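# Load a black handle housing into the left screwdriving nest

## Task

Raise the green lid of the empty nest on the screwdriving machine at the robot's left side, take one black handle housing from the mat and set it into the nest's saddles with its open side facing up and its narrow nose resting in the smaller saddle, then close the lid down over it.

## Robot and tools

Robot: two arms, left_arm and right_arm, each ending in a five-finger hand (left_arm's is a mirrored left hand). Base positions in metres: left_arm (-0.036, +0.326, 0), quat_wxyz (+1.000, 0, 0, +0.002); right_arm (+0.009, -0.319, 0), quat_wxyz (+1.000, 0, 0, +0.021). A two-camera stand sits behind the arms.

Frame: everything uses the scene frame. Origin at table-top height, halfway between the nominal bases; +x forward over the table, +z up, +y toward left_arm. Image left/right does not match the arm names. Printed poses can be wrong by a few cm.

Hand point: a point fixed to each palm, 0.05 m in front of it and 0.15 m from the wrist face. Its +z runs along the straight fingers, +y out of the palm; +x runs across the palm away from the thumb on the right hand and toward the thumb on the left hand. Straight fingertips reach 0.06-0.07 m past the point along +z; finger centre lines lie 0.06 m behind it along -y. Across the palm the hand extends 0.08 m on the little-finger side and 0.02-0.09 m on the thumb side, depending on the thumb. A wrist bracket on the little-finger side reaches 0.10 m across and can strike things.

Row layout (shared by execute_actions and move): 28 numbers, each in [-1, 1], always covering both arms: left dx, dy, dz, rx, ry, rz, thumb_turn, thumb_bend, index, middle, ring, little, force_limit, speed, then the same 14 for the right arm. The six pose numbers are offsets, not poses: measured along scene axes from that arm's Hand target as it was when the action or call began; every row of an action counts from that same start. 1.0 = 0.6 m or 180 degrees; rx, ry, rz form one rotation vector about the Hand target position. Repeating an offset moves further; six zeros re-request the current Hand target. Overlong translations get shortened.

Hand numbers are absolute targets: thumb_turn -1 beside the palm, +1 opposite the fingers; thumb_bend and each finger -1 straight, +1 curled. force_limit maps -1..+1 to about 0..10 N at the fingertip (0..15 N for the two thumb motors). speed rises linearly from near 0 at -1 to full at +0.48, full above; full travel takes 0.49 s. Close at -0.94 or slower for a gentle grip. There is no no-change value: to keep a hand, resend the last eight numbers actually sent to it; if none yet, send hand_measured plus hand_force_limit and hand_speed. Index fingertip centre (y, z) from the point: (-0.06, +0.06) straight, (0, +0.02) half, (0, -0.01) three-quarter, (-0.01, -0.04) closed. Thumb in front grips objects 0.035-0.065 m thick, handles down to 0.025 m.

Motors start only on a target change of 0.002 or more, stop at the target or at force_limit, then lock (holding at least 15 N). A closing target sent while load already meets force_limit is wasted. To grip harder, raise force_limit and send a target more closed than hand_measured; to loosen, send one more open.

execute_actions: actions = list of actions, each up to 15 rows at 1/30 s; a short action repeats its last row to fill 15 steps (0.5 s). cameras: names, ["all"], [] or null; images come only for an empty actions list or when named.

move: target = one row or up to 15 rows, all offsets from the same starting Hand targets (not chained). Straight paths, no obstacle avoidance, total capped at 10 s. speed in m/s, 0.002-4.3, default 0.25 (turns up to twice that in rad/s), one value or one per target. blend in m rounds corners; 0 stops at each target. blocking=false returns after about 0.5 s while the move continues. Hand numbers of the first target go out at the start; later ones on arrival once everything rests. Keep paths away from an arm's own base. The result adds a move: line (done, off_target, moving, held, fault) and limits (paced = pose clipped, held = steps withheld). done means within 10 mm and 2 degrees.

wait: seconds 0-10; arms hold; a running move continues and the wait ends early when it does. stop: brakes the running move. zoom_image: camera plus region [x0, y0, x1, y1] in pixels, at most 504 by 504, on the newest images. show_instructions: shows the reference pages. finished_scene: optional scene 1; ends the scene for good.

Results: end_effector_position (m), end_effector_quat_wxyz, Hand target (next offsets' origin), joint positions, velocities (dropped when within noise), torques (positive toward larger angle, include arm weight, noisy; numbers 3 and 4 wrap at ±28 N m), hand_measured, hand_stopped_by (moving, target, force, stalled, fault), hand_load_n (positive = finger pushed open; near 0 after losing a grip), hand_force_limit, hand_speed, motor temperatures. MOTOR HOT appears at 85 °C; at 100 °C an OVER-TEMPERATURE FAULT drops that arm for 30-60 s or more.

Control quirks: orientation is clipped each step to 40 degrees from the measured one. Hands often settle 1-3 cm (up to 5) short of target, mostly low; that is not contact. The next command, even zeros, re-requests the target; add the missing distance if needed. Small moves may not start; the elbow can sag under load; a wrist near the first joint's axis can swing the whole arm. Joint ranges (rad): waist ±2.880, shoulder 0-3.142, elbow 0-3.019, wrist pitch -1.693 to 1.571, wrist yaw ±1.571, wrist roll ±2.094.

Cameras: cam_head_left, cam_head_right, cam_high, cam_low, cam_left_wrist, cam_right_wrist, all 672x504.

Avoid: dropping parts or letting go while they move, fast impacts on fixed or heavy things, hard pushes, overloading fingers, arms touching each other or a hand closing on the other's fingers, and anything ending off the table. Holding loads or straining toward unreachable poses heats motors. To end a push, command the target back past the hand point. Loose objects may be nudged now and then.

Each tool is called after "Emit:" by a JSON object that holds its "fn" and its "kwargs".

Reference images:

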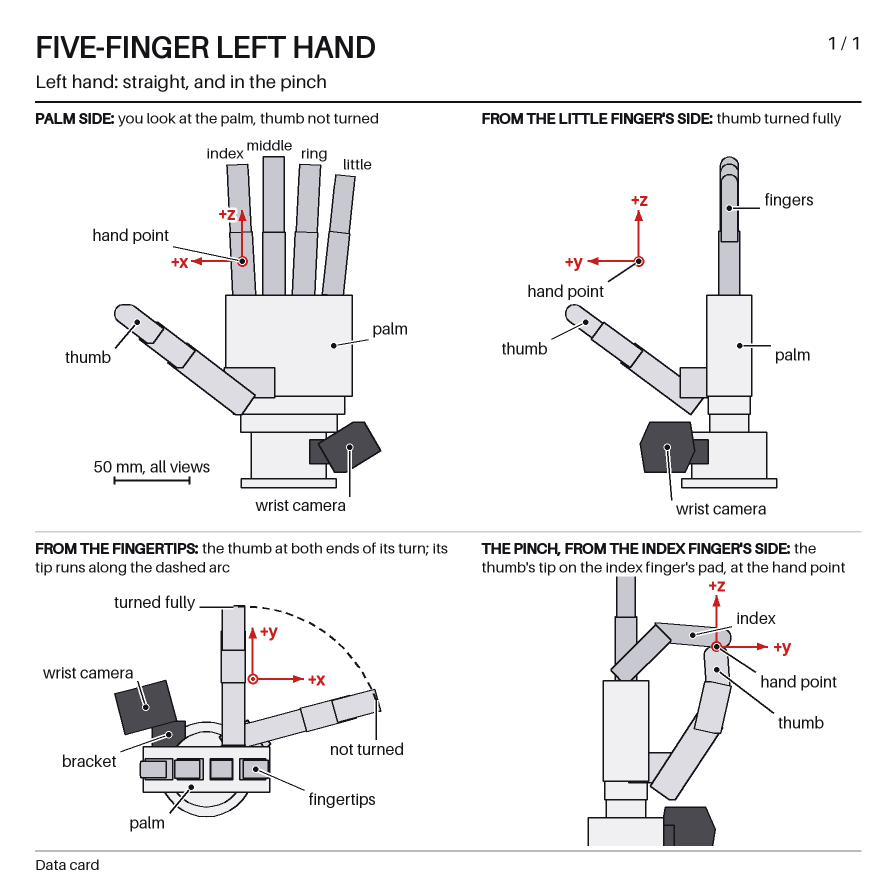

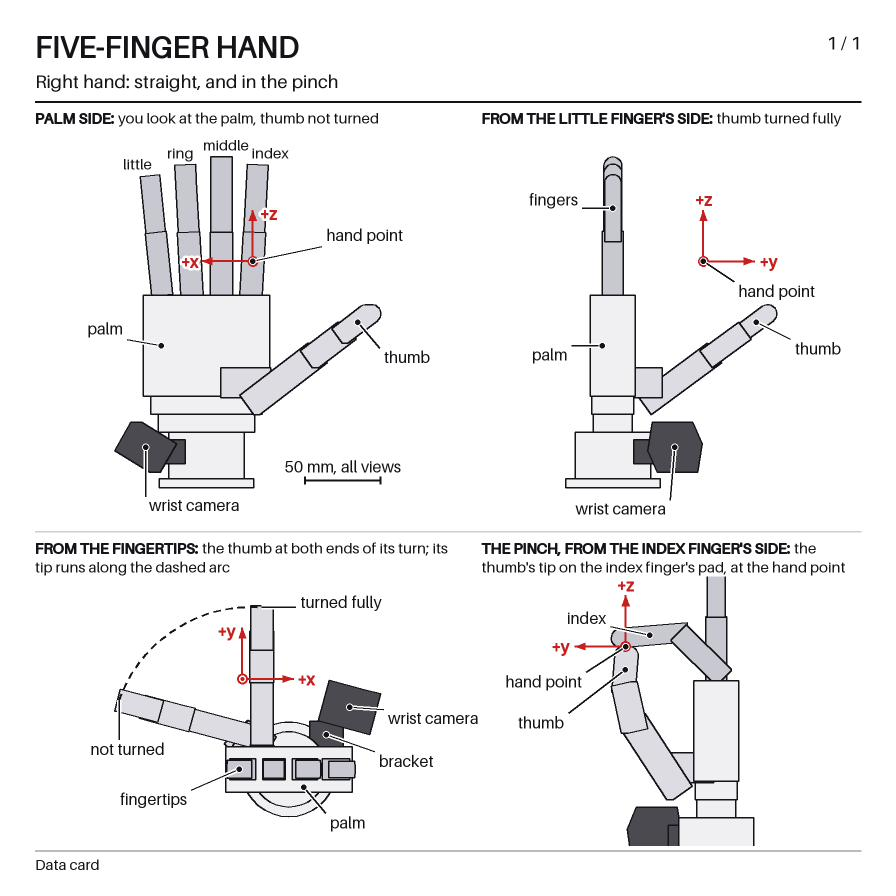

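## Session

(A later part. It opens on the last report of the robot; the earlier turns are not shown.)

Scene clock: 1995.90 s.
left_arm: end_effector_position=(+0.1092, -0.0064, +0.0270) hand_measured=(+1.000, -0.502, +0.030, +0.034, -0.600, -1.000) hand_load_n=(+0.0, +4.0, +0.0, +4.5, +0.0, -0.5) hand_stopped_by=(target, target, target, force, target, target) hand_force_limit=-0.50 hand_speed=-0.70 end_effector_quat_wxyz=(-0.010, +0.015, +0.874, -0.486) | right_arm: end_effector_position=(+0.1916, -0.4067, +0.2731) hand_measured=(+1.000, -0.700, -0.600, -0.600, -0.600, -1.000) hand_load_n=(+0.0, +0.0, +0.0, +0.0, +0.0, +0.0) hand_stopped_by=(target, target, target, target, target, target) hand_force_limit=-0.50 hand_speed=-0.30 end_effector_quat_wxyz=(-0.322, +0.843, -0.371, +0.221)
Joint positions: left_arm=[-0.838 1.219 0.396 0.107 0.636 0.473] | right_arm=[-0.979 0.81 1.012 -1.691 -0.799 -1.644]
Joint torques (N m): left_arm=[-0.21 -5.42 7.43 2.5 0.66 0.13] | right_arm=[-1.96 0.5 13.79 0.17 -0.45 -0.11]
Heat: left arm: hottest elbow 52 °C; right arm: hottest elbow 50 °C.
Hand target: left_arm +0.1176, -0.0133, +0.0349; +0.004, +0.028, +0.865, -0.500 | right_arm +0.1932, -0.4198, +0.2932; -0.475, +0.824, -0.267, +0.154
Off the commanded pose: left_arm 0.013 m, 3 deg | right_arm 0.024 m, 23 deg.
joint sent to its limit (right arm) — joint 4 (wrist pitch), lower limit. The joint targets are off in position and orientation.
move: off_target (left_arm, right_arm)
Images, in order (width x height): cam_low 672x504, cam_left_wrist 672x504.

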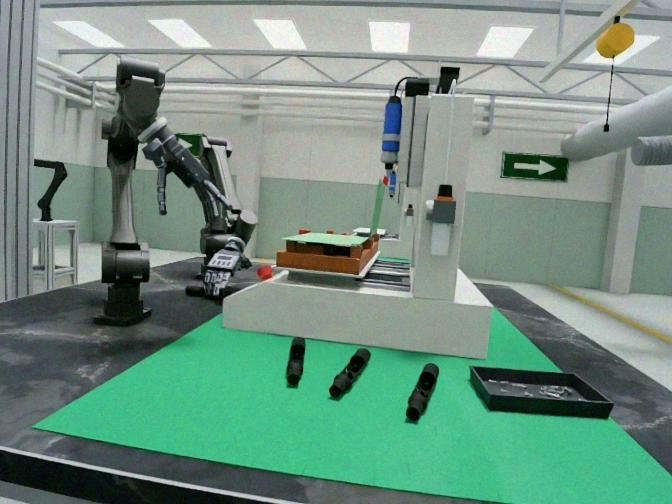

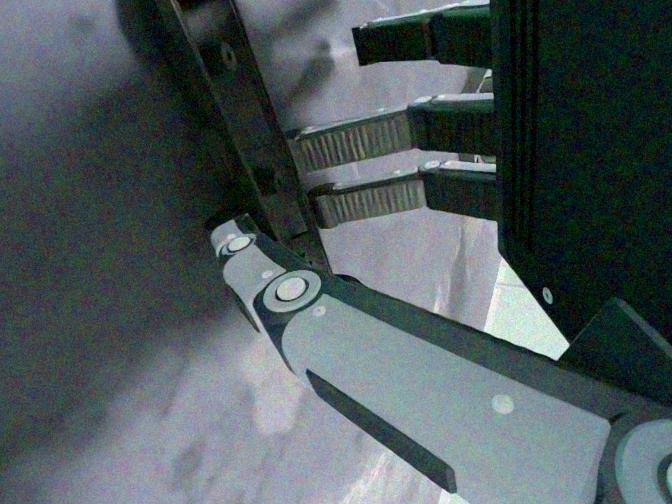

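Emit:
{"fn": "move", "kwargs": {"target": [[0, 0, 0, 0, 0, 0, 1, -0.5, -0.1, -0.1, -0.6, -1, -0.5, -0.5, 0, 0, 0, 0, 0, 0, 1, -0.7, -0.6, -0.6, -0.6, -1, -0.5, -0.3],[0, 0, -0.002, 0, 0, 0, 1, -0.5, 0.31, 0.31, -0.6, -1, -0.3, -0.85, 0, 0, 0, 0, 0, 0, 1, -0.7, -0.6, -0.6, -0.6, -1, -0.5, -0.3]], "speed": 0.05, "cameras": ["cam_low", "cam_left_wrist"]}}

Emit:
{"fn": "zoom_image", "kwargs": {"camera": "cam_left_wrist", "region": [110, 0, 390, 300]}}

Scene clock: 2021.10 s.
left_arm: end_effector_position=(+0.1108, -0.0074, +0.0280) hand_measured=(+1.000, -0.502, +0.310, +0.036, -0.600, -1.000) hand_load_n=(+1.0, +5.5, +0.0, +6.5, +0.0, +0.0) hand_stopped_by=(target, target, target, force, target, target) hand_force_limit=-0.30 hand_speed=-0.85 end_effector_quat_wxyz=(-0.008, +0.015, +0.873, -0.488) | right_arm: end_effector_position=(+0.1916, -0.4067, +0.2731) hand_measured=(+1.000, -0.700, -0.600, -0.600, -0.600, -1.000) hand_load_n=(+0.0, +0.0, +0.0, -0.5, +0.0, +0.0) hand_stopped_by=(target, target, target, target, target, target) hand_force_limit=-0.50 hand_speed=-0.30 end_effector_quat_wxyz=(-0.322, +0.843, -0.371, +0.221)
Joint positions: left_arm=[-0.837 1.219 0.396 0.115 0.636 0.473] | right_arm=[-0.979 0.81 1.012 -1.691 -0.799 -1.644]
Joint torques (N m): left_arm=[-0.21 -5.07 7.31 2.47 0.66 0.13] | right_arm=[-2.55 -0.09 13.56 0.14 -0.5 -0.11]
Heat: left arm: hottest elbow 52 °C; right arm: hottest elbow 50 °C.
Hand target: left_arm +0.1176, -0.0133, +0.0337; +0.004, +0.028, +0.865, -0.500 | right_arm +0.1932, -0.4198, +0.2932; -0.475, +0.824, -0.267, +0.154
Off the commanded pose: left_arm 0.011 m, 3 deg | right_arm 0.024 m, 23 deg.
joint sent to its limit (right arm) — joint 4 (wrist pitch), lower limit. The joint targets are off in position and orientation.
move: off_target (left_arm, right_arm); target 2's new numbers were sent with left_arm's hand 0.011 m and 3 deg from that target
Images, in order (width x height): cam_low 672x504, cam_left_wrist 672x504.

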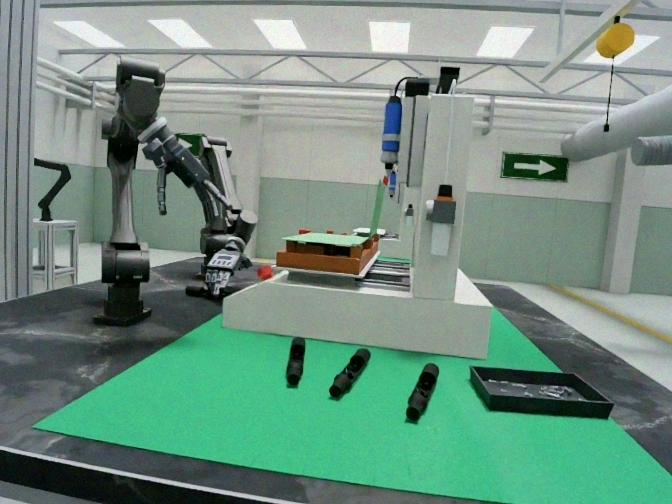

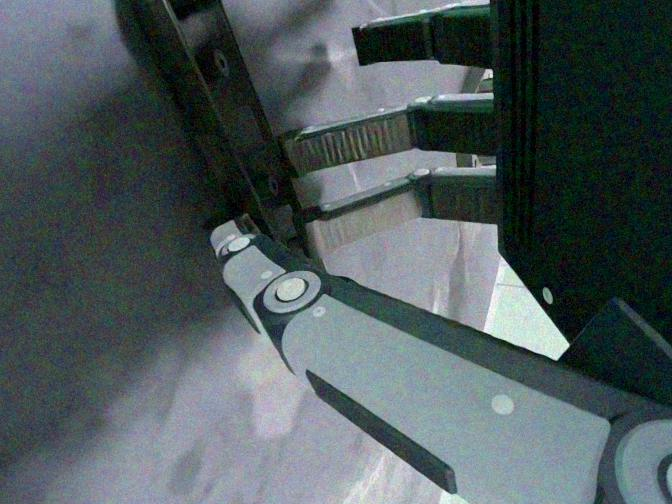

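Scaled by 1.680 from the camera's 672x504 image, which has a finer 960x720 frame.

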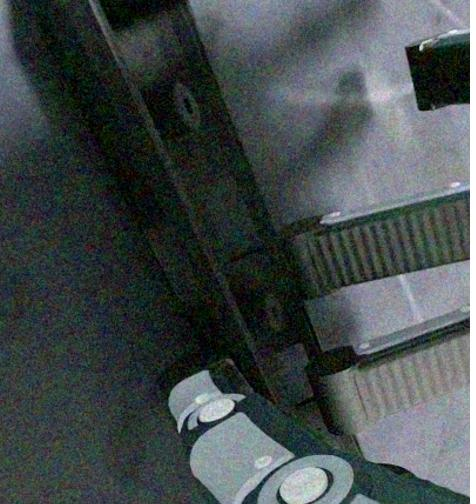

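Emit:
{"fn": "execute_actions", "kwargs": {"actions": [], "cameras": ["cam_head_left", "cam_head_right", "cam_low", "cam_left_wrist", "cam_high"]}}

Emit:
{"fn": "zoom_image", "kwargs": {"camera": "cam_low", "region": [180, 250, 260, 310]}}

Emit:
{"fn": "zoom_image", "kwargs": {"camera": "cam_left_wrist", "region": [230, 120, 390, 290]}}

Emit:
{"fn": "zoom_image", "kwargs": {"camera": "cam_head_left", "region": [340, 360, 420, 440]}}

Scene clock: 2051.73 s.
left_arm: end_effector_position=(+0.1108, -0.0074, +0.0280) hand_measured=(+1.000, -0.502, +0.310, +0.036, -0.600, -1.000) hand_load_n=(+1.0, +5.5, +0.0, +6.5, +0.0, +0.0) hand_stopped_by=(target, target, target, force, target, target) hand_force_limit=-0.30 hand_speed=-0.85 end_effector_quat_wxyz=(-0.008, +0.015, +0.873, -0.488) | right_arm: end_effector_position=(+0.1916, -0.4067, +0.2731) hand_measured=(+1.000, -0.700, -0.600, -0.600, -0.600, -1.000) hand_load_n=(+0.0, +0.0, +0.0, +0.0, +0.0, +0.0) hand_stopped_by=(target, target, target, target, target, target) hand_force_limit=-0.50 hand_speed=-0.30 end_effector_quat_wxyz=(-0.322, +0.843, -0.371, +0.221)
Joint positions: left_arm=[-0.837 1.219 0.396 0.115 0.636 0.473] | right_arm=[-0.979 0.81 1.012 -1.691 -0.799 -1.644]
Joint velocities: within noise
Joint torques (N m): left_arm=[-0.26 -5.07 7.31 2.47 0.66 0.13] | right_arm=[-2.32 0.21 13.76 0.16 -0.5 -0.15]
Motor temperatures (°C): left_arm=[24 29 51 26 25 24] | right_arm=[22 27 50 24 24 24]
Heat: left arm: hottest elbow 51 °C; right arm: hottest elbow 50 °C.
Hand target: left_arm +0.1176, -0.0133, +0.0337; +0.004, +0.028, +0.865, -0.500 | right_arm +0.1932, -0.4198, +0.2932; -0.475, +0.824, -0.267, +0.154
Off the commanded pose: left_arm 0.011 m, 3 deg | right_arm 0.024 m, 23 deg.
Images, in order (width x height): cam_head_left 672x504, cam_head_right 672x504, cam_high 672x504, cam_low 672x504, cam_left_wrist 672x504.

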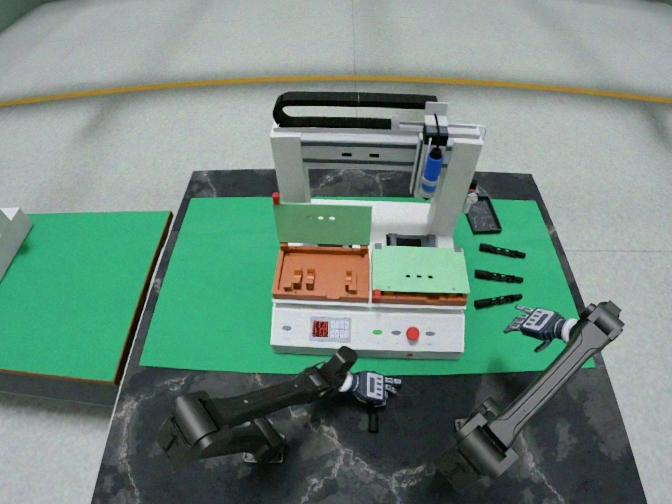

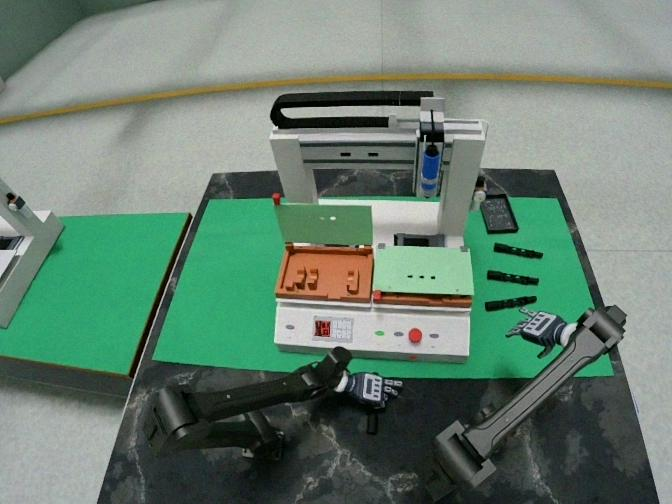

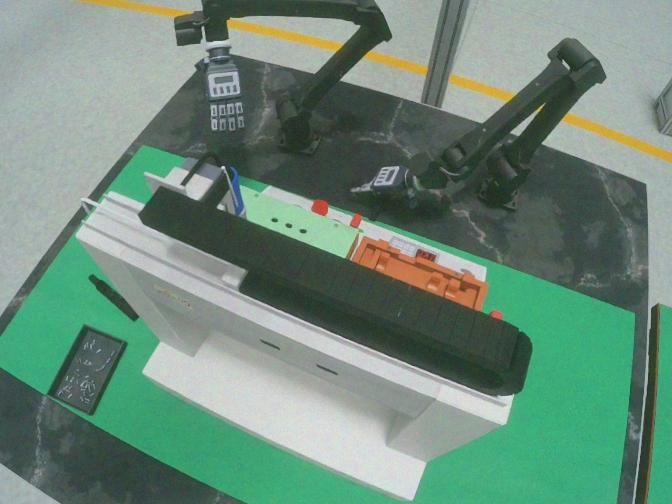

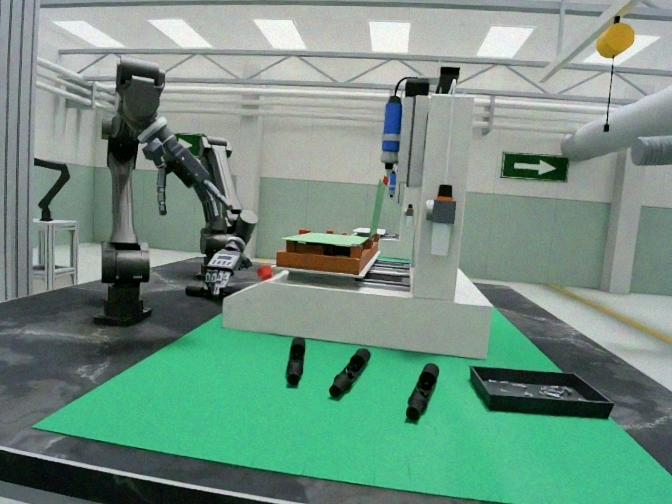

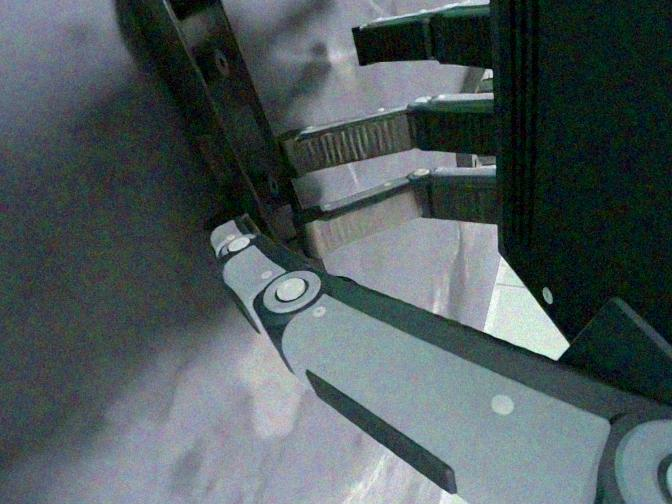

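Scaled by 6.300 from the camera's 672x504 image, which has a finer 960x720 frame.

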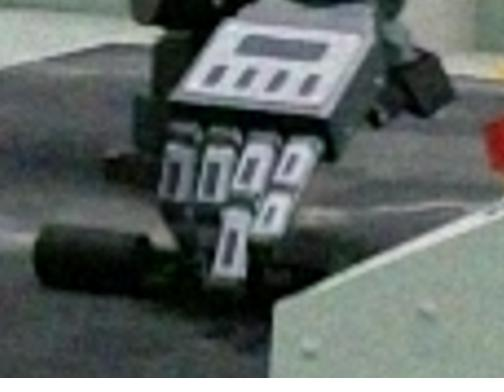

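Scaled by 2.965 from the camera's 672x504 image, which has a finer 960x720 frame.

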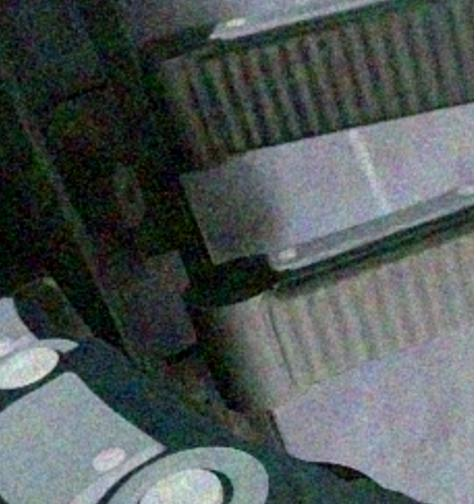

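Scaled by 6.300 from the camera's 672x504 image, which has a finer 960x720 frame.

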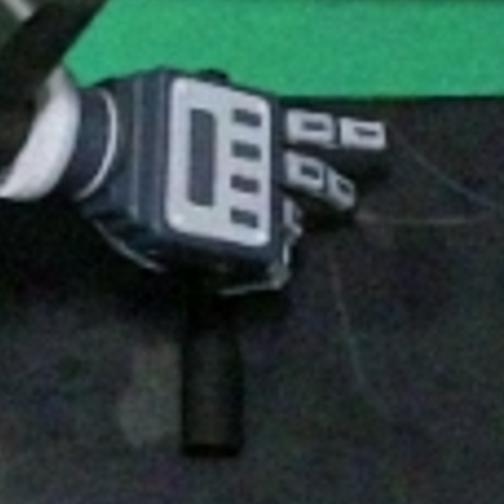

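Emit:
{"fn": "move", "kwargs": {"target": [[0, 0, 0.002, 0, 0, 0, 1, -0.5, -0.1, -0.1, -0.6, -1, -0.5, -0.5, 0, 0, 0, 0, 0, 0, 1, -0.7, -0.6, -0.6, -0.6, -1, -0.5, -0.3],[0, 0, 0.002, 0, 0, 0, 1, -0.75, -0.4, -0.4, -0.6, -1, -0.5, -0.4, 0, 0, 0, 0, 0, 0, 1, -0.7, -0.6, -0.6, -0.6, -1, -0.5, -0.3]], "speed": 0.05, "cameras": ["cam_left_wrist", "cam_head_left"]}}

Scene clock: 2076.90 s.
left_arm: end_effector_position=(+0.1108, -0.0074, +0.0280) hand_measured=(+1.000, -0.750, -0.400, -0.400, -0.600, -1.000) hand_load_n=(+0.0, +0.0, +0.0, +0.0, +0.0, +0.0) hand_stopped_by=(target, target, target, target, target, target) hand_force_limit=-0.50 hand_speed=-0.40 end_effector_quat_wxyz=(-0.008, +0.015, +0.873, -0.488) | right_arm: end_effector_position=(+0.1916, -0.4067, +0.2731) hand_measured=(+1.000, -0.700, -0.600, -0.600, -0.600, -1.000) hand_load_n=(+0.0, +0.0, +0.0, +0.0, +0.0, +0.0) hand_stopped_by=(target, target, target, target, target, target) hand_force_limit=-0.50 hand_speed=-0.30 end_effector_quat_wxyz=(-0.322, +0.843, -0.371, +0.221)
Joint positions: left_arm=[-0.837 1.219 0.396 0.115 0.636 0.473] | right_arm=[-0.979 0.81 1.012 -1.691 -0.799 -1.644]
Joint torques (N m): left_arm=[-0.21 -5.42 7.46 2.28 0.66 0.13] | right_arm=[-2.2 0.97 13.71 0.09 -0.48 -0.17]
Heat: left arm: hottest elbow 50 °C; right arm: hottest elbow 50 °C.
Hand target: left_arm +0.1176, -0.0133, +0.0349; +0.004, +0.028, +0.865, -0.500 | right_arm +0.1932, -0.4198, +0.2932; -0.475, +0.824, -0.267, +0.154
Off the commanded pose: left_arm 0.011 m, 3 deg | right_arm 0.024 m, 23 deg.
joint sent to its limit (right arm) — joint 4 (wrist pitch), lower limit. The joint targets are off in position and orientation.
move: off_target (left_arm, right_arm); target 2's new numbers were sent with left_arm's hand 0.011 m and 3 deg from that target
Images, in order (width x height): cam_head_left 672x504, cam_left_wrist 672x504.

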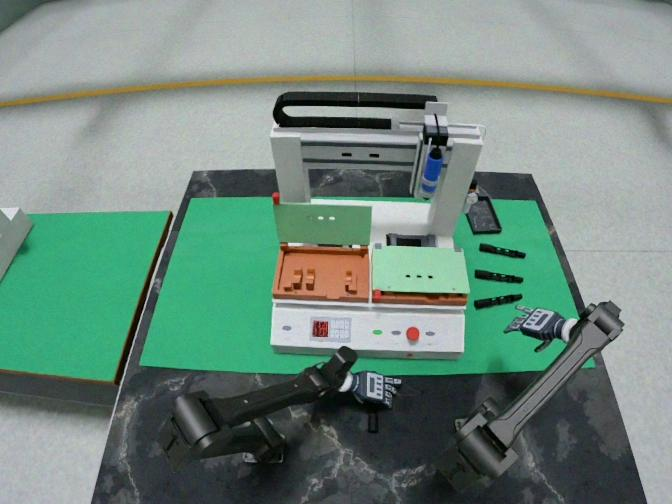

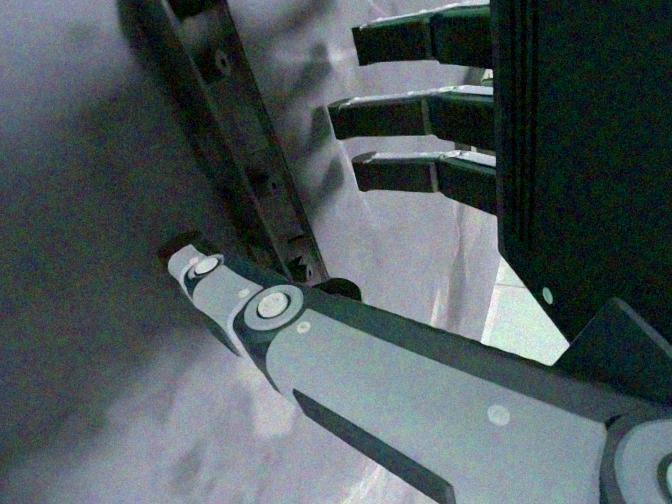

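Emit:
{"fn": "zoom_image", "kwargs": {"camera": "cam_left_wrist", "region": [90, 0, 390, 310]}}

Scaled by 1.626 from the camera's 672x504 image, which has a finer 960x720 frame.

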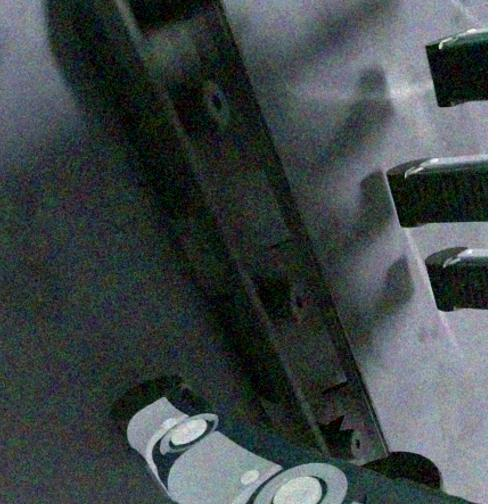

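Emit:
{"fn": "move", "kwargs": {"target": [[0, 0, 0.2, 0, 0, 0, 1, -0.75, -0.5, -0.5, -0.6, -1, -0.5, -0.4, 0, 0, 0, 0, 0, 0, 1, -0.7, -0.6, -0.6, -0.6, -1, -0.5, -0.3],[-0.1, 0.12, 0.2, 0, 0, 0, 1, -0.75, -0.5, -0.5, -0.6, -1, -0.5, -0.4, 0, 0, 0, 0, 0, 0, 1, -0.7, -0.6, -0.6, -0.6, -1, -0.5, -0.3]], "speed": 0.12, "cameras": ["cam_left_wrist", "cam_head_left", "cam_head_right", "cam_low"]}}

Emit:
{"fn": "zoom_image", "kwargs": {"camera": "cam_head_left", "region": [330, 360, 430, 450]}}

Emit:
{"fn": "zoom_image", "kwargs": {"camera": "cam_head_right", "region": [330, 360, 430, 450]}}

Emit:
{"fn": "zoom_image", "kwargs": {"camera": "cam_low", "region": [170, 240, 270, 310]}}

Scene clock: 2101.50 s.
left_arm: end_effector_position=(+0.0528, +0.0589, +0.1502) hand_measured=(+1.000, -0.750, -0.500, -0.500, -0.600, -1.000) hand_load_n=(+0.0, +0.0, +0.0, +0.0, +0.0, +0.0) hand_stopped_by=(target, target, target, target, target, target) hand_force_limit=-0.50 hand_speed=-0.40 end_effector_quat_wxyz=(-0.001, +0.024, +0.867, -0.498) | right_arm: end_effector_position=(+0.1916, -0.4067, +0.2731) hand_measured=(+1.000, -0.700, -0.600, -0.600, -0.600, -1.000) hand_load_n=(+0.0, +0.0, +0.0, +0.0, +0.0, +0.0) hand_stopped_by=(target, target, target, target, target, target) hand_force_limit=-0.50 hand_speed=-0.30 end_effector_quat_wxyz=(-0.322, +0.843, -0.371, +0.221)
Joint positions: left_arm=[-0.821 0.584 0.457 -0.562 0.656 0.49] | right_arm=[-0.979 0.81 1.012 -1.691 -0.799 -1.644]
Joint torques (N m): left_arm=[-0.21 0.03 10.62 1.05 0.65 0.15] | right_arm=[-2.49 0.56 13.67 0.14 -0.5 -0.16]
Heat: left arm: hottest elbow 50 °C; right arm: hottest elbow 51 °C.
Hand target: left_arm +0.0576, +0.0587, +0.1549; +0.004, +0.028, +0.865, -0.500 | right_arm +0.1932, -0.4198, +0.2932; -0.475, +0.824, -0.267, +0.154
Off the commanded pose: left_arm 0.007 m, 1 deg | right_arm 0.024 m, 23 deg.
joint sent to its limit (right arm) — joint 4 (wrist pitch), lower limit. The joint targets are off in position and orientation.
move: off_target (right_arm)
Images, in order (width x height): cam_head_left 672x504, cam_head_right 672x504, cam_low 672x504, cam_left_wrist 672x504.

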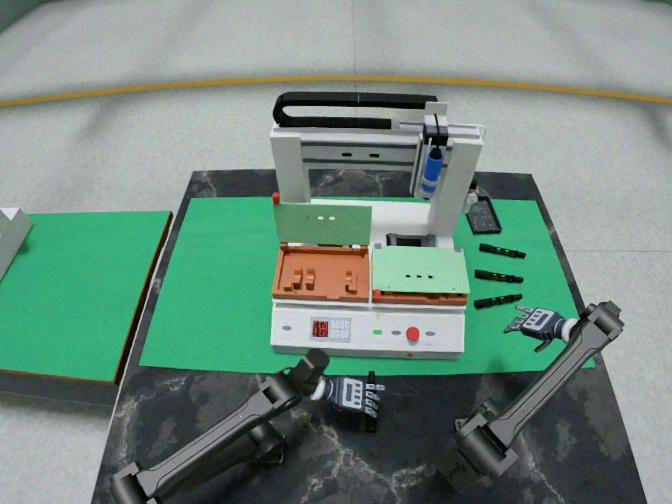

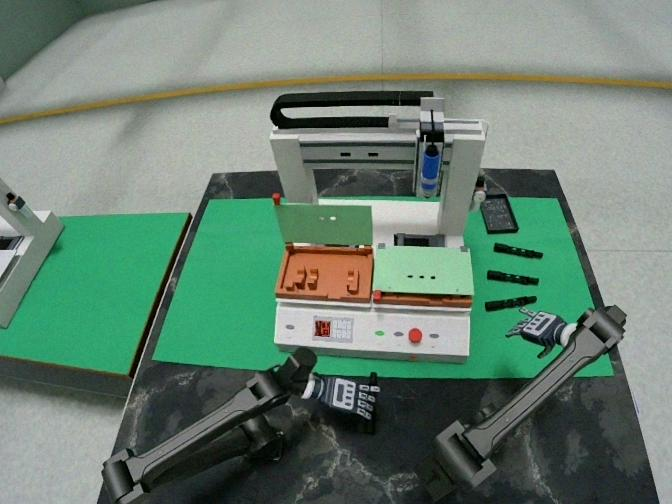

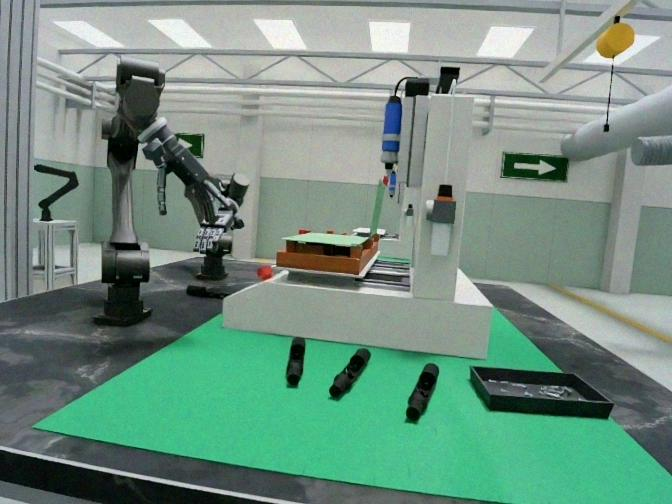

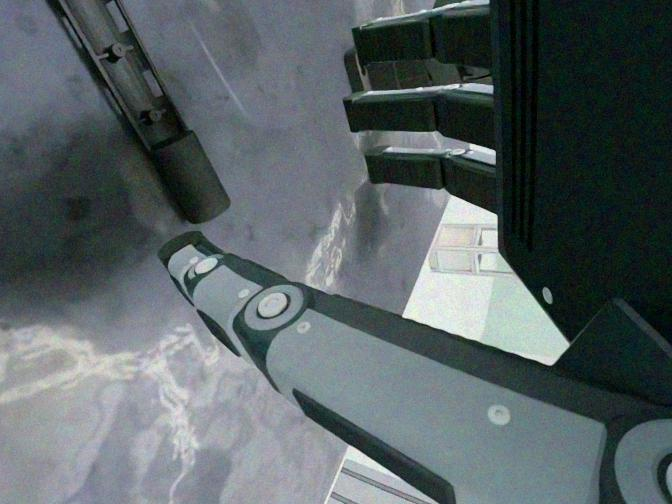

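Scaled by 5.040 from the camera's 672x504 image, which has a finer 960x720 frame.

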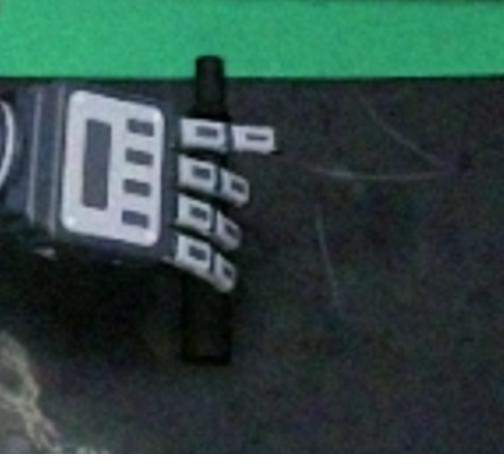

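Scaled by 5.040 from the camera's 672x504 image, which has a finer 960x720 frame.

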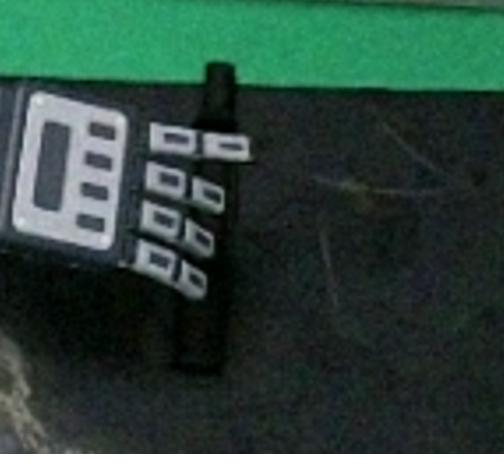

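Scaled by 5.040 from the camera's 672x504 image, which has a finer 960x720 frame.

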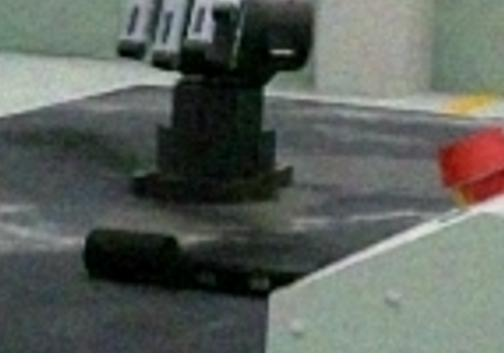

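Emit:
{"fn": "zoom_image", "kwargs": {"camera": "cam_left_wrist", "region": [40, 0, 260, 240]}}

Scaled by 2.100 from the camera's 672x504 image, which has a finer 960x720 frame.

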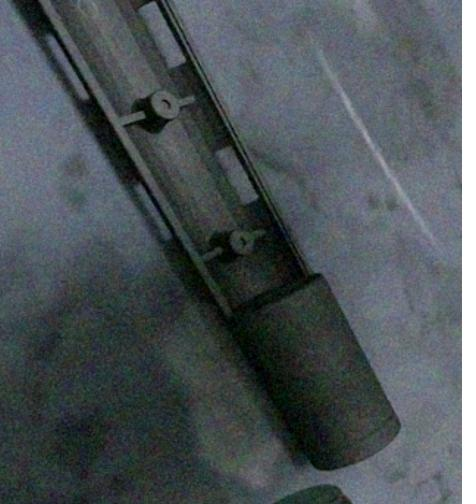

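Emit:
{"fn": "move", "kwargs": {"target": [[0.102, -0.115, -0.03, 0, 0, -0.008, 1, -0.75, -0.5, -0.5, -0.6, -1, -0.5, -0.4, 0, 0, 0, 0, 0, 0, 1, -0.7, -0.6, -0.6, -0.6, -1, -0.5, -0.3],[0.102, -0.115, -0.1715, 0, 0, -0.008, 1, -0.75, -0.5, -0.5, -0.6, -1, -0.5, -0.4, 0, 0, 0, 0, 0, 0, 1, -0.7, -0.6, -0.6, -0.6, -1, -0.5, -0.3]], "speed": 0.1, "cameras": ["cam_left_wrist", "cam_head_left"]}}

Scene clock: 2164.03 s.
left_arm: end_effector_position=(+0.1117, -0.0027, +0.0436) hand_measured=(+1.000, -0.750, -0.500, -0.500, -0.600, -1.000) hand_load_n=(+0.0, +0.0, +0.0, +0.0, +0.0, +0.0) hand_stopped_by=(target, target, target, target, target, target) hand_force_limit=-0.50 hand_speed=-0.40 end_effector_quat_wxyz=(-0.016, +0.024, +0.873, -0.486) | right_arm: end_effector_position=(+0.1916, -0.4067, +0.2731) hand_measured=(+1.000, -0.700, -0.600, -0.600, -0.600, -1.000) hand_load_n=(+0.0, +0.0, +0.0, +0.0, +0.0, +0.0) hand_stopped_by=(target, target, target, target, target, target) hand_force_limit=-0.50 hand_speed=-0.30 end_effector_quat_wxyz=(-0.322, +0.843, -0.371, +0.221)
Joint positions: left_arm=[-0.815 1.17 0.425 0.007 0.672 0.508] | right_arm=[-0.979 0.81 1.012 -1.691 -0.799 -1.644]
Joint torques (N m): left_arm=[-0.97 -5.36 7.99 2.39 0.58 0.12] | right_arm=[-1.73 0.26 13.55 0.2 -0.48 -0.18]
Motor temperatures (°C): left_arm=[24 28 56 26 25 24] | right_arm=[22 27 51 24 24 24]
Heat: left arm: hottest elbow 56 °C; right arm: hottest elbow 51 °C.
Hand target: left_arm +0.1188, -0.0103, +0.0520; -0.003, +0.039, +0.865, -0.500 | right_arm +0.1932, -0.4198, +0.2932; -0.475, +0.824, -0.267, +0.154
Off the commanded pose: left_arm 0.013 m, 3 deg | right_arm 0.024 m, 23 deg.
joint sent to its limit (right arm) — joint 4 (wrist pitch), lower limit. The joint targets are off in position and orientation.
move: off_target (left_arm, right_arm)
Images, in order (width x height): cam_head_left 672x504, cam_left_wrist 672x504.

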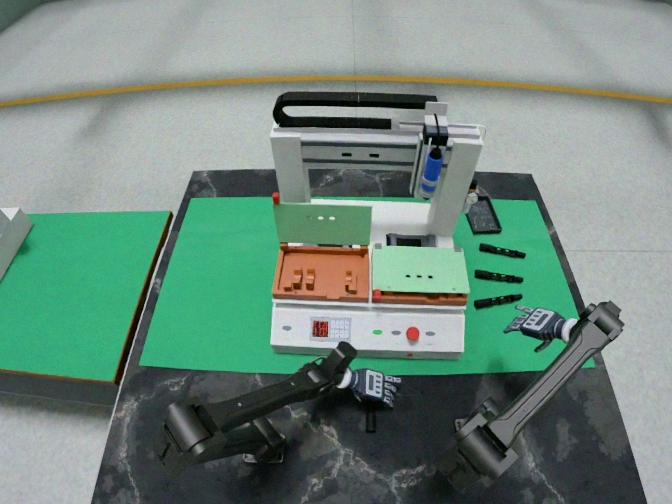

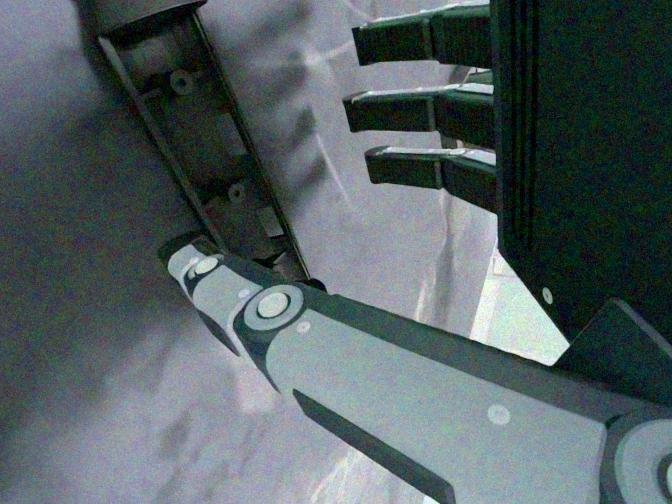

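Emit:
{"fn": "execute_actions", "kwargs": {"actions": [], "cameras": ["cam_left_wrist", "cam_head_left"]}}

Scene clock: 2210.57 s.
left_arm: end_effector_position=(+0.1117, -0.0027, +0.0436) hand_measured=(+1.000, -0.750, -0.500, -0.500, -0.600, -1.000) hand_load_n=(+0.0, +0.0, +0.0, +0.0, +0.0, +0.0) hand_stopped_by=(target, target, target, target, target, target) hand_force_limit=-0.50 hand_speed=-0.40 end_effector_quat_wxyz=(-0.016, +0.024, +0.873, -0.486) | right_arm: end_effector_position=(+0.1916, -0.4067, +0.2731) hand_measured=(+1.000, -0.700, -0.600, -0.600, -0.600, -1.000) hand_load_n=(+0.0, +0.0, +0.0, +0.0, +0.0, +0.0) hand_stopped_by=(target, target, target, target, target, target) hand_force_limit=-0.50 hand_speed=-0.30 end_effector_quat_wxyz=(-0.322, +0.843, -0.371, +0.221)
Joint positions: left_arm=[-0.815 1.17 0.425 0.007 0.672 0.508] | right_arm=[-0.979 0.81 1.012 -1.691 -0.799 -1.644]
Joint velocities: within noise
Joint torques (N m): left_arm=[-0.97 -5.36 7.98 2.4 0.58 0.12] | right_arm=[-2.14 0.56 13.72 0.02 -0.45 -0.15]
Motor temperatures (°C): left_arm=[24 29 52 26 25 24] | right_arm=[22 27 51 24 24 24]
Heat: left arm: hottest elbow 52 °C; right arm: hottest elbow 51 °C.
Hand target: left_arm +0.1188, -0.0103, +0.0520; -0.003, +0.039, +0.865, -0.500 | right_arm +0.1932, -0.4198, +0.2932; -0.475, +0.824, -0.267, +0.154
Off the commanded pose: left_arm 0.013 m, 3 deg | right_arm 0.024 m, 23 deg.
Images, in order (width x height): cam_head_left 672x504, cam_left_wrist 672x504.

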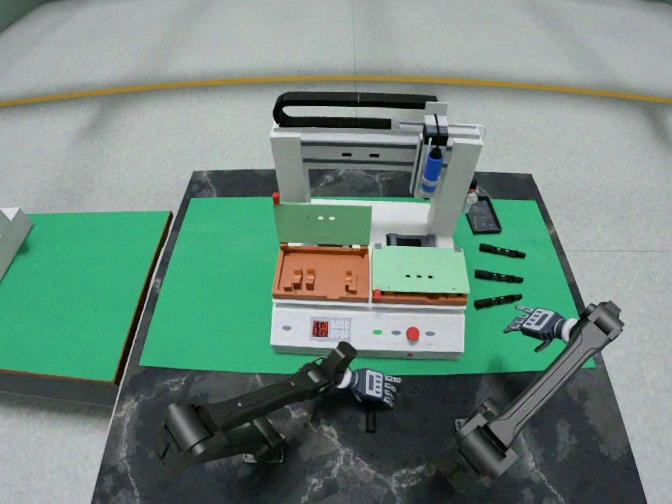

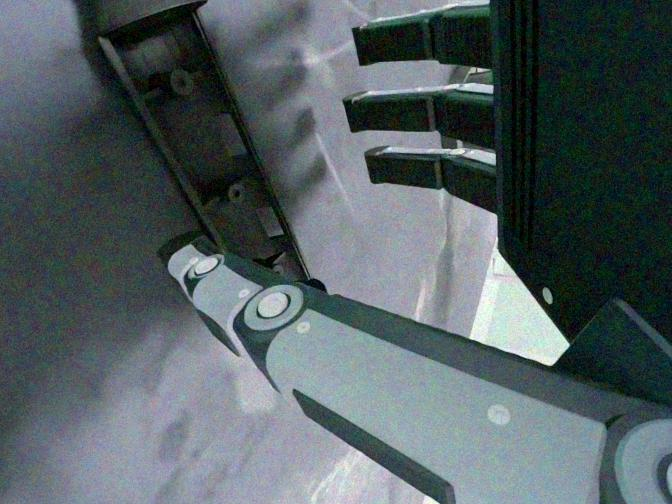

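Emit:
{"fn": "move", "kwargs": {"target": [0.0, -0.003, -0.027, 0,0,0, 1,-0.75,-0.5,-0.5,-0.6,-1,-0.5,-0.4, 0,0,0,0,0,0, 1,-0.7,-0.6,-0.6,-0.6,-1,-0.5,-0.3], "speed": 0.06}}

Scene clock: 2235.17 s.
left_arm: end_effector_position=(+0.1139, -0.0044, +0.0292) hand_measured=(+1.000, -0.750, -0.500, -0.500, -0.600, -1.000) hand_load_n=(+0.0, +0.0, +0.0, +0.0, +0.0, +0.0) hand_stopped_by=(target, target, target, target, target, target) hand_force_limit=-0.50 hand_speed=-0.40 end_effector_quat_wxyz=(-0.014, +0.024, +0.872, -0.488) | right_arm: end_effector_position=(+0.1916, -0.4067, +0.2731) hand_measured=(+1.000, -0.700, -0.600, -0.600, -0.600, -1.000) hand_load_n=(+0.0, -0.5, +0.0, +0.0, +0.0, +0.0) hand_stopped_by=(target, target, target, target, target, target) hand_force_limit=-0.50 hand_speed=-0.30 end_effector_quat_wxyz=(-0.322, +0.843, -0.371, +0.221)
Joint positions: left_arm=[-0.814 1.224 0.408 0.084 0.672 0.508] | right_arm=[-0.979 0.81 1.012 -1.691 -0.799 -1.644]
Joint torques (N m): left_arm=[-1.26 -5.42 7.38 2.41 0.44 0.09] | right_arm=[-1.49 0.62 13.79 0.1 -0.49 -0.14]
Heat: left arm: hottest elbow 51 °C; right arm: hottest elbow 52 °C.
Hand target: left_arm +0.1188, -0.0121, +0.0358; -0.003, +0.039, +0.865, -0.500 | right_arm +0.1932, -0.4198, +0.2932; -0.475, +0.824, -0.267, +0.154
Off the commanded pose: left_arm 0.011 m, 3 deg | right_arm 0.024 m, 23 deg.
joint sent to its limit (right arm) — joint 4 (wrist pitch), lower limit. The joint targets are off in position and orientation.
move: off_target (left_arm, right_arm)

Emit:
{"fn": "move", "kwargs": {"target": [-0.002, -0.001, -0.008, 0,0,0, 1,-0.75,-0.5,-0.5,-0.6,-1,-0.5,-0.4, 0,0,0,0,0,0, 1,-0.7,-0.6,-0.6,-0.6,-1,-0.5,-0.3], "speed": 0.04}}

Emit:
{"fn": "move", "kwargs": {"target": [0, 0, -0.003, 0,0,0, 1,-0.75,-0.5,-0.5,-0.6,-1,-0.5,-0.4, 0,0,0,0,0,0, 1,-0.7,-0.6,-0.6,-0.6,-1,-0.5,-0.3], "speed": 0.04, "cameras": ["cam_left_wrist"]}}

Scene clock: 2242.80 s.
left_arm: end_effector_position=(+0.1147, -0.0051, +0.0262) hand_measured=(+1.000, -0.750, -0.500, -0.500, -0.600, -1.000) hand_load_n=(+0.0, +0.0, +0.0, +0.0, +0.0, +0.0) hand_stopped_by=(target, target, target, target, target, target) hand_force_limit=-0.50 hand_speed=-0.40 end_effector_quat_wxyz=(-0.012, +0.025, +0.871, -0.490) | right_arm: end_effector_position=(+0.1916, -0.4067, +0.2731) hand_measured=(+1.000, -0.700, -0.600, -0.600, -0.600, -1.000) hand_load_n=(+0.0, +0.0, +0.0, +0.0, +0.0, +0.0) hand_stopped_by=(target, target, target, target, target, target) hand_force_limit=-0.50 hand_speed=-0.30 end_effector_quat_wxyz=(-0.322, +0.843, -0.371, +0.221)
Joint positions: left_arm=[-0.814 1.236 0.402 0.11 0.672 0.508] | right_arm=[-0.979 0.81 1.012 -1.691 -0.799 -1.644]
Joint torques (N m): left_arm=[-1.67 -5.25 7.17 2.43 0.28 0.04] | right_arm=[-2.2 0.44 13.68 0.2 -0.46 -0.15]
Heat: left arm: hottest elbow 51 °C; right arm: hottest elbow 52 °C.
Hand target: left_arm +0.1176, -0.0127, +0.0310; -0.003, +0.039, +0.865, -0.500 | right_arm +0.1932, -0.4198, +0.2932; -0.475, +0.824, -0.267, +0.154
Off the commanded pose: left_arm 0.009 m, 2 deg | right_arm 0.024 m, 23 deg.
joint sent to its limit (right arm) — joint 4 (wrist pitch), lower limit. The joint targets are off in position and orientation.
move: off_target (right_arm)

Scene clock: 2243.80 s.
left_arm: end_effector_position=(+0.1154, -0.0059, +0.0257) hand_measured=(+1.000, -0.750, -0.500, -0.500, -0.600, -1.000) hand_load_n=(+0.0, +0.0, +0.0, +0.0, +0.0, +0.0) hand_stopped_by=(target, target, target, target, target, target) hand_force_limit=-0.50 hand_speed=-0.40 end_effector_quat_wxyz=(-0.011, +0.026, +0.870, -0.491) | right_arm: end_effector_position=(+0.1916, -0.4067, +0.2731) hand_measured=(+1.000, -0.700, -0.600, -0.600, -0.600, -1.000) hand_load_n=(+0.0, +0.0, +0.0, +0.0, +0.0, +0.0) hand_stopped_by=(target, target, target, target, target, target) hand_force_limit=-0.50 hand_speed=-0.30 end_effector_quat_wxyz=(-0.322, +0.843, -0.371, +0.221)
Joint positions: left_arm=[-0.814 1.241 0.402 0.118 0.672 0.508] | right_arm=[-0.979 0.81 1.012 -1.691 -0.799 -1.644]
Joint torques (N m): left_arm=[-1.67 -5.19 6.95 2.44 0.28 0.04] | right_arm=[-1.61 0.26 13.61 0.06 -0.5 -0.12]
Heat: left arm: hottest elbow 51 °C; right arm: hottest elbow 52 °C.
Hand target: left_arm +0.1176, -0.0127, +0.0292; -0.003, +0.039, +0.865, -0.500 | right_arm +0.1932, -0.4198, +0.2932; -0.475, +0.824, -0.267, +0.154
Off the commanded pose: left_arm 0.008 m, 2 deg | right_arm 0.024 m, 23 deg.
joint sent to its limit (right arm) — joint 4 (wrist pitch), lower limit. The joint targets are off in position and orientation.
move: off_target (right_arm)
Images, in order (width x height): cam_left_wrist 672x504.

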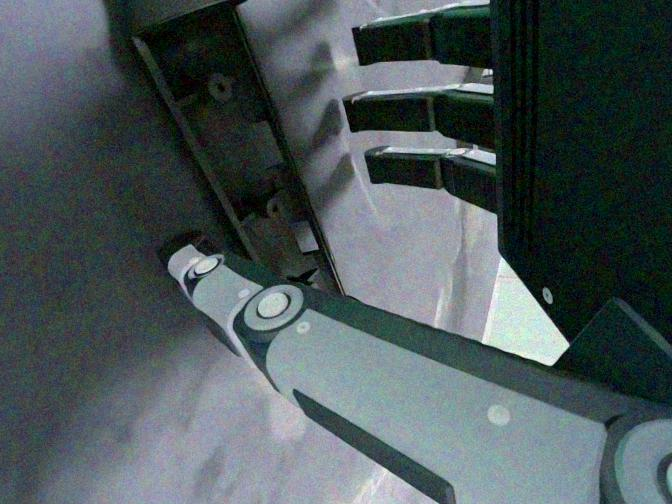

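Emit:
{"fn": "move", "kwargs": {"target": [0, 0.002, -0.004, 0,0,0, 1,-0.75,-0.5,-0.5,-0.6,-1,-0.5,-0.4, 0,0,0,0,0,0, 1,-0.7,-0.6,-0.6,-0.6,-1,-0.5,-0.3], "speed": 0.04}}

Emit:
{"fn": "move", "kwargs": {"target": [0, 0.001, -0.003, 0,0,0, 1,-0.75,-0.5,-0.5,-0.6,-1,-0.5,-0.4, 0,0,0,0,0,0, 1,-0.7,-0.6,-0.6,-0.6,-1,-0.5,-0.3], "speed": 0.04, "cameras": ["cam_left_wrist"]}}

Scene clock: 2256.83 s.
left_arm: end_effector_position=(+0.1155, -0.0060, +0.0252) hand_measured=(+1.000, -0.750, -0.500, -0.500, -0.600, -1.000) hand_load_n=(+1.0, +0.5, +0.0, -0.5, +0.0, +0.0) hand_stopped_by=(target, target, target, target, target, target) hand_force_limit=-0.50 hand_speed=-0.40 end_effector_quat_wxyz=(-0.009, +0.027, +0.870, -0.493) | right_arm: end_effector_position=(+0.1916, -0.4067, +0.2731) hand_measured=(+1.000, -0.700, -0.600, -0.600, -0.600, -1.000) hand_load_n=(+0.0, +0.0, +0.0, +0.0, +0.0, +0.0) hand_stopped_by=(target, target, target, target, target, target) hand_force_limit=-0.50 hand_speed=-0.30 end_effector_quat_wxyz=(-0.322, +0.843, -0.371, +0.221)
Joint positions: left_arm=[-0.814 1.242 0.399 0.127 0.672 0.508] | right_arm=[-0.979 0.81 1.012 -1.691 -0.799 -1.644]
Joint torques (N m): left_arm=[-1.38 -4.78 6.8 2.44 0.37 0.07] | right_arm=[-2.08 -0.62 13.61 0.12 -0.46 -0.17]
Heat: left arm: hottest elbow 50 °C; right arm: hottest elbow 52 °C.
Hand target: left_arm +0.1176, -0.0115, +0.0268; -0.003, +0.039, +0.865, -0.500 | right_arm +0.1932, -0.4198, +0.2932; -0.475, +0.824, -0.267, +0.154
Off the commanded pose: left_arm 0.006 m, 2 deg | right_arm 0.024 m, 23 deg.
joint sent to its limit (right arm) — joint 4 (wrist pitch), lower limit. The joint targets are off in position and orientation.
move: off_target (right_arm)

Scene clock: 2257.90 s.
left_arm: end_effector_position=(+0.1148, -0.0060, +0.0250) hand_measured=(+1.000, -0.750, -0.500, -0.500, -0.600, -1.000) hand_load_n=(+2.0, +1.5, +0.0, +0.0, +0.0, +0.0) hand_stopped_by=(target, target, target, target, target, target) hand_force_limit=-0.50 hand_speed=-0.40 end_effector_quat_wxyz=(-0.010, +0.028, +0.869, -0.494) | right_arm: end_effector_position=(+0.1916, -0.4067, +0.2731) hand_measured=(+1.000, -0.700, -0.600, -0.600, -0.600, -1.000) hand_load_n=(+0.0, +0.0, +0.0, +0.0, +0.0, +0.0) hand_stopped_by=(target, target, target, target, target, target) hand_force_limit=-0.50 hand_speed=-0.30 end_effector_quat_wxyz=(-0.322, +0.843, -0.371, +0.221)
Joint positions: left_arm=[-0.814 1.242 0.396 0.133 0.675 0.508] | right_arm=[-0.979 0.81 1.012 -1.691 -0.799 -1.644]
Joint torques (N m): left_arm=[-1.32 -4.42 6.74 2.51 0.34 0.09] | right_arm=[-2.32 0.44 13.7 0.28 -0.49 -0.13]
Heat: left arm: hottest elbow 50 °C; right arm: hottest elbow 52 °C.
Hand target: left_arm +0.1176, -0.0109, +0.0250; -0.003, +0.039, +0.865, -0.500 | right_arm +0.1932, -0.4198, +0.2932; -0.475, +0.824, -0.267, +0.154
Off the commanded pose: left_arm 0.006 m, 2 deg | right_arm 0.024 m, 23 deg.
joint sent to its limit (right arm) — joint 4 (wrist pitch), lower limit. The joint targets are off in position and orientation.
move: off_target (right_arm)
Images, in order (width x height): cam_left_wrist 672x504.

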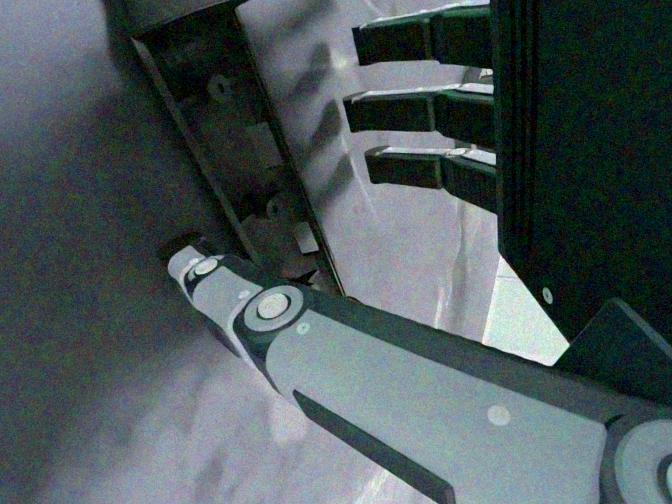

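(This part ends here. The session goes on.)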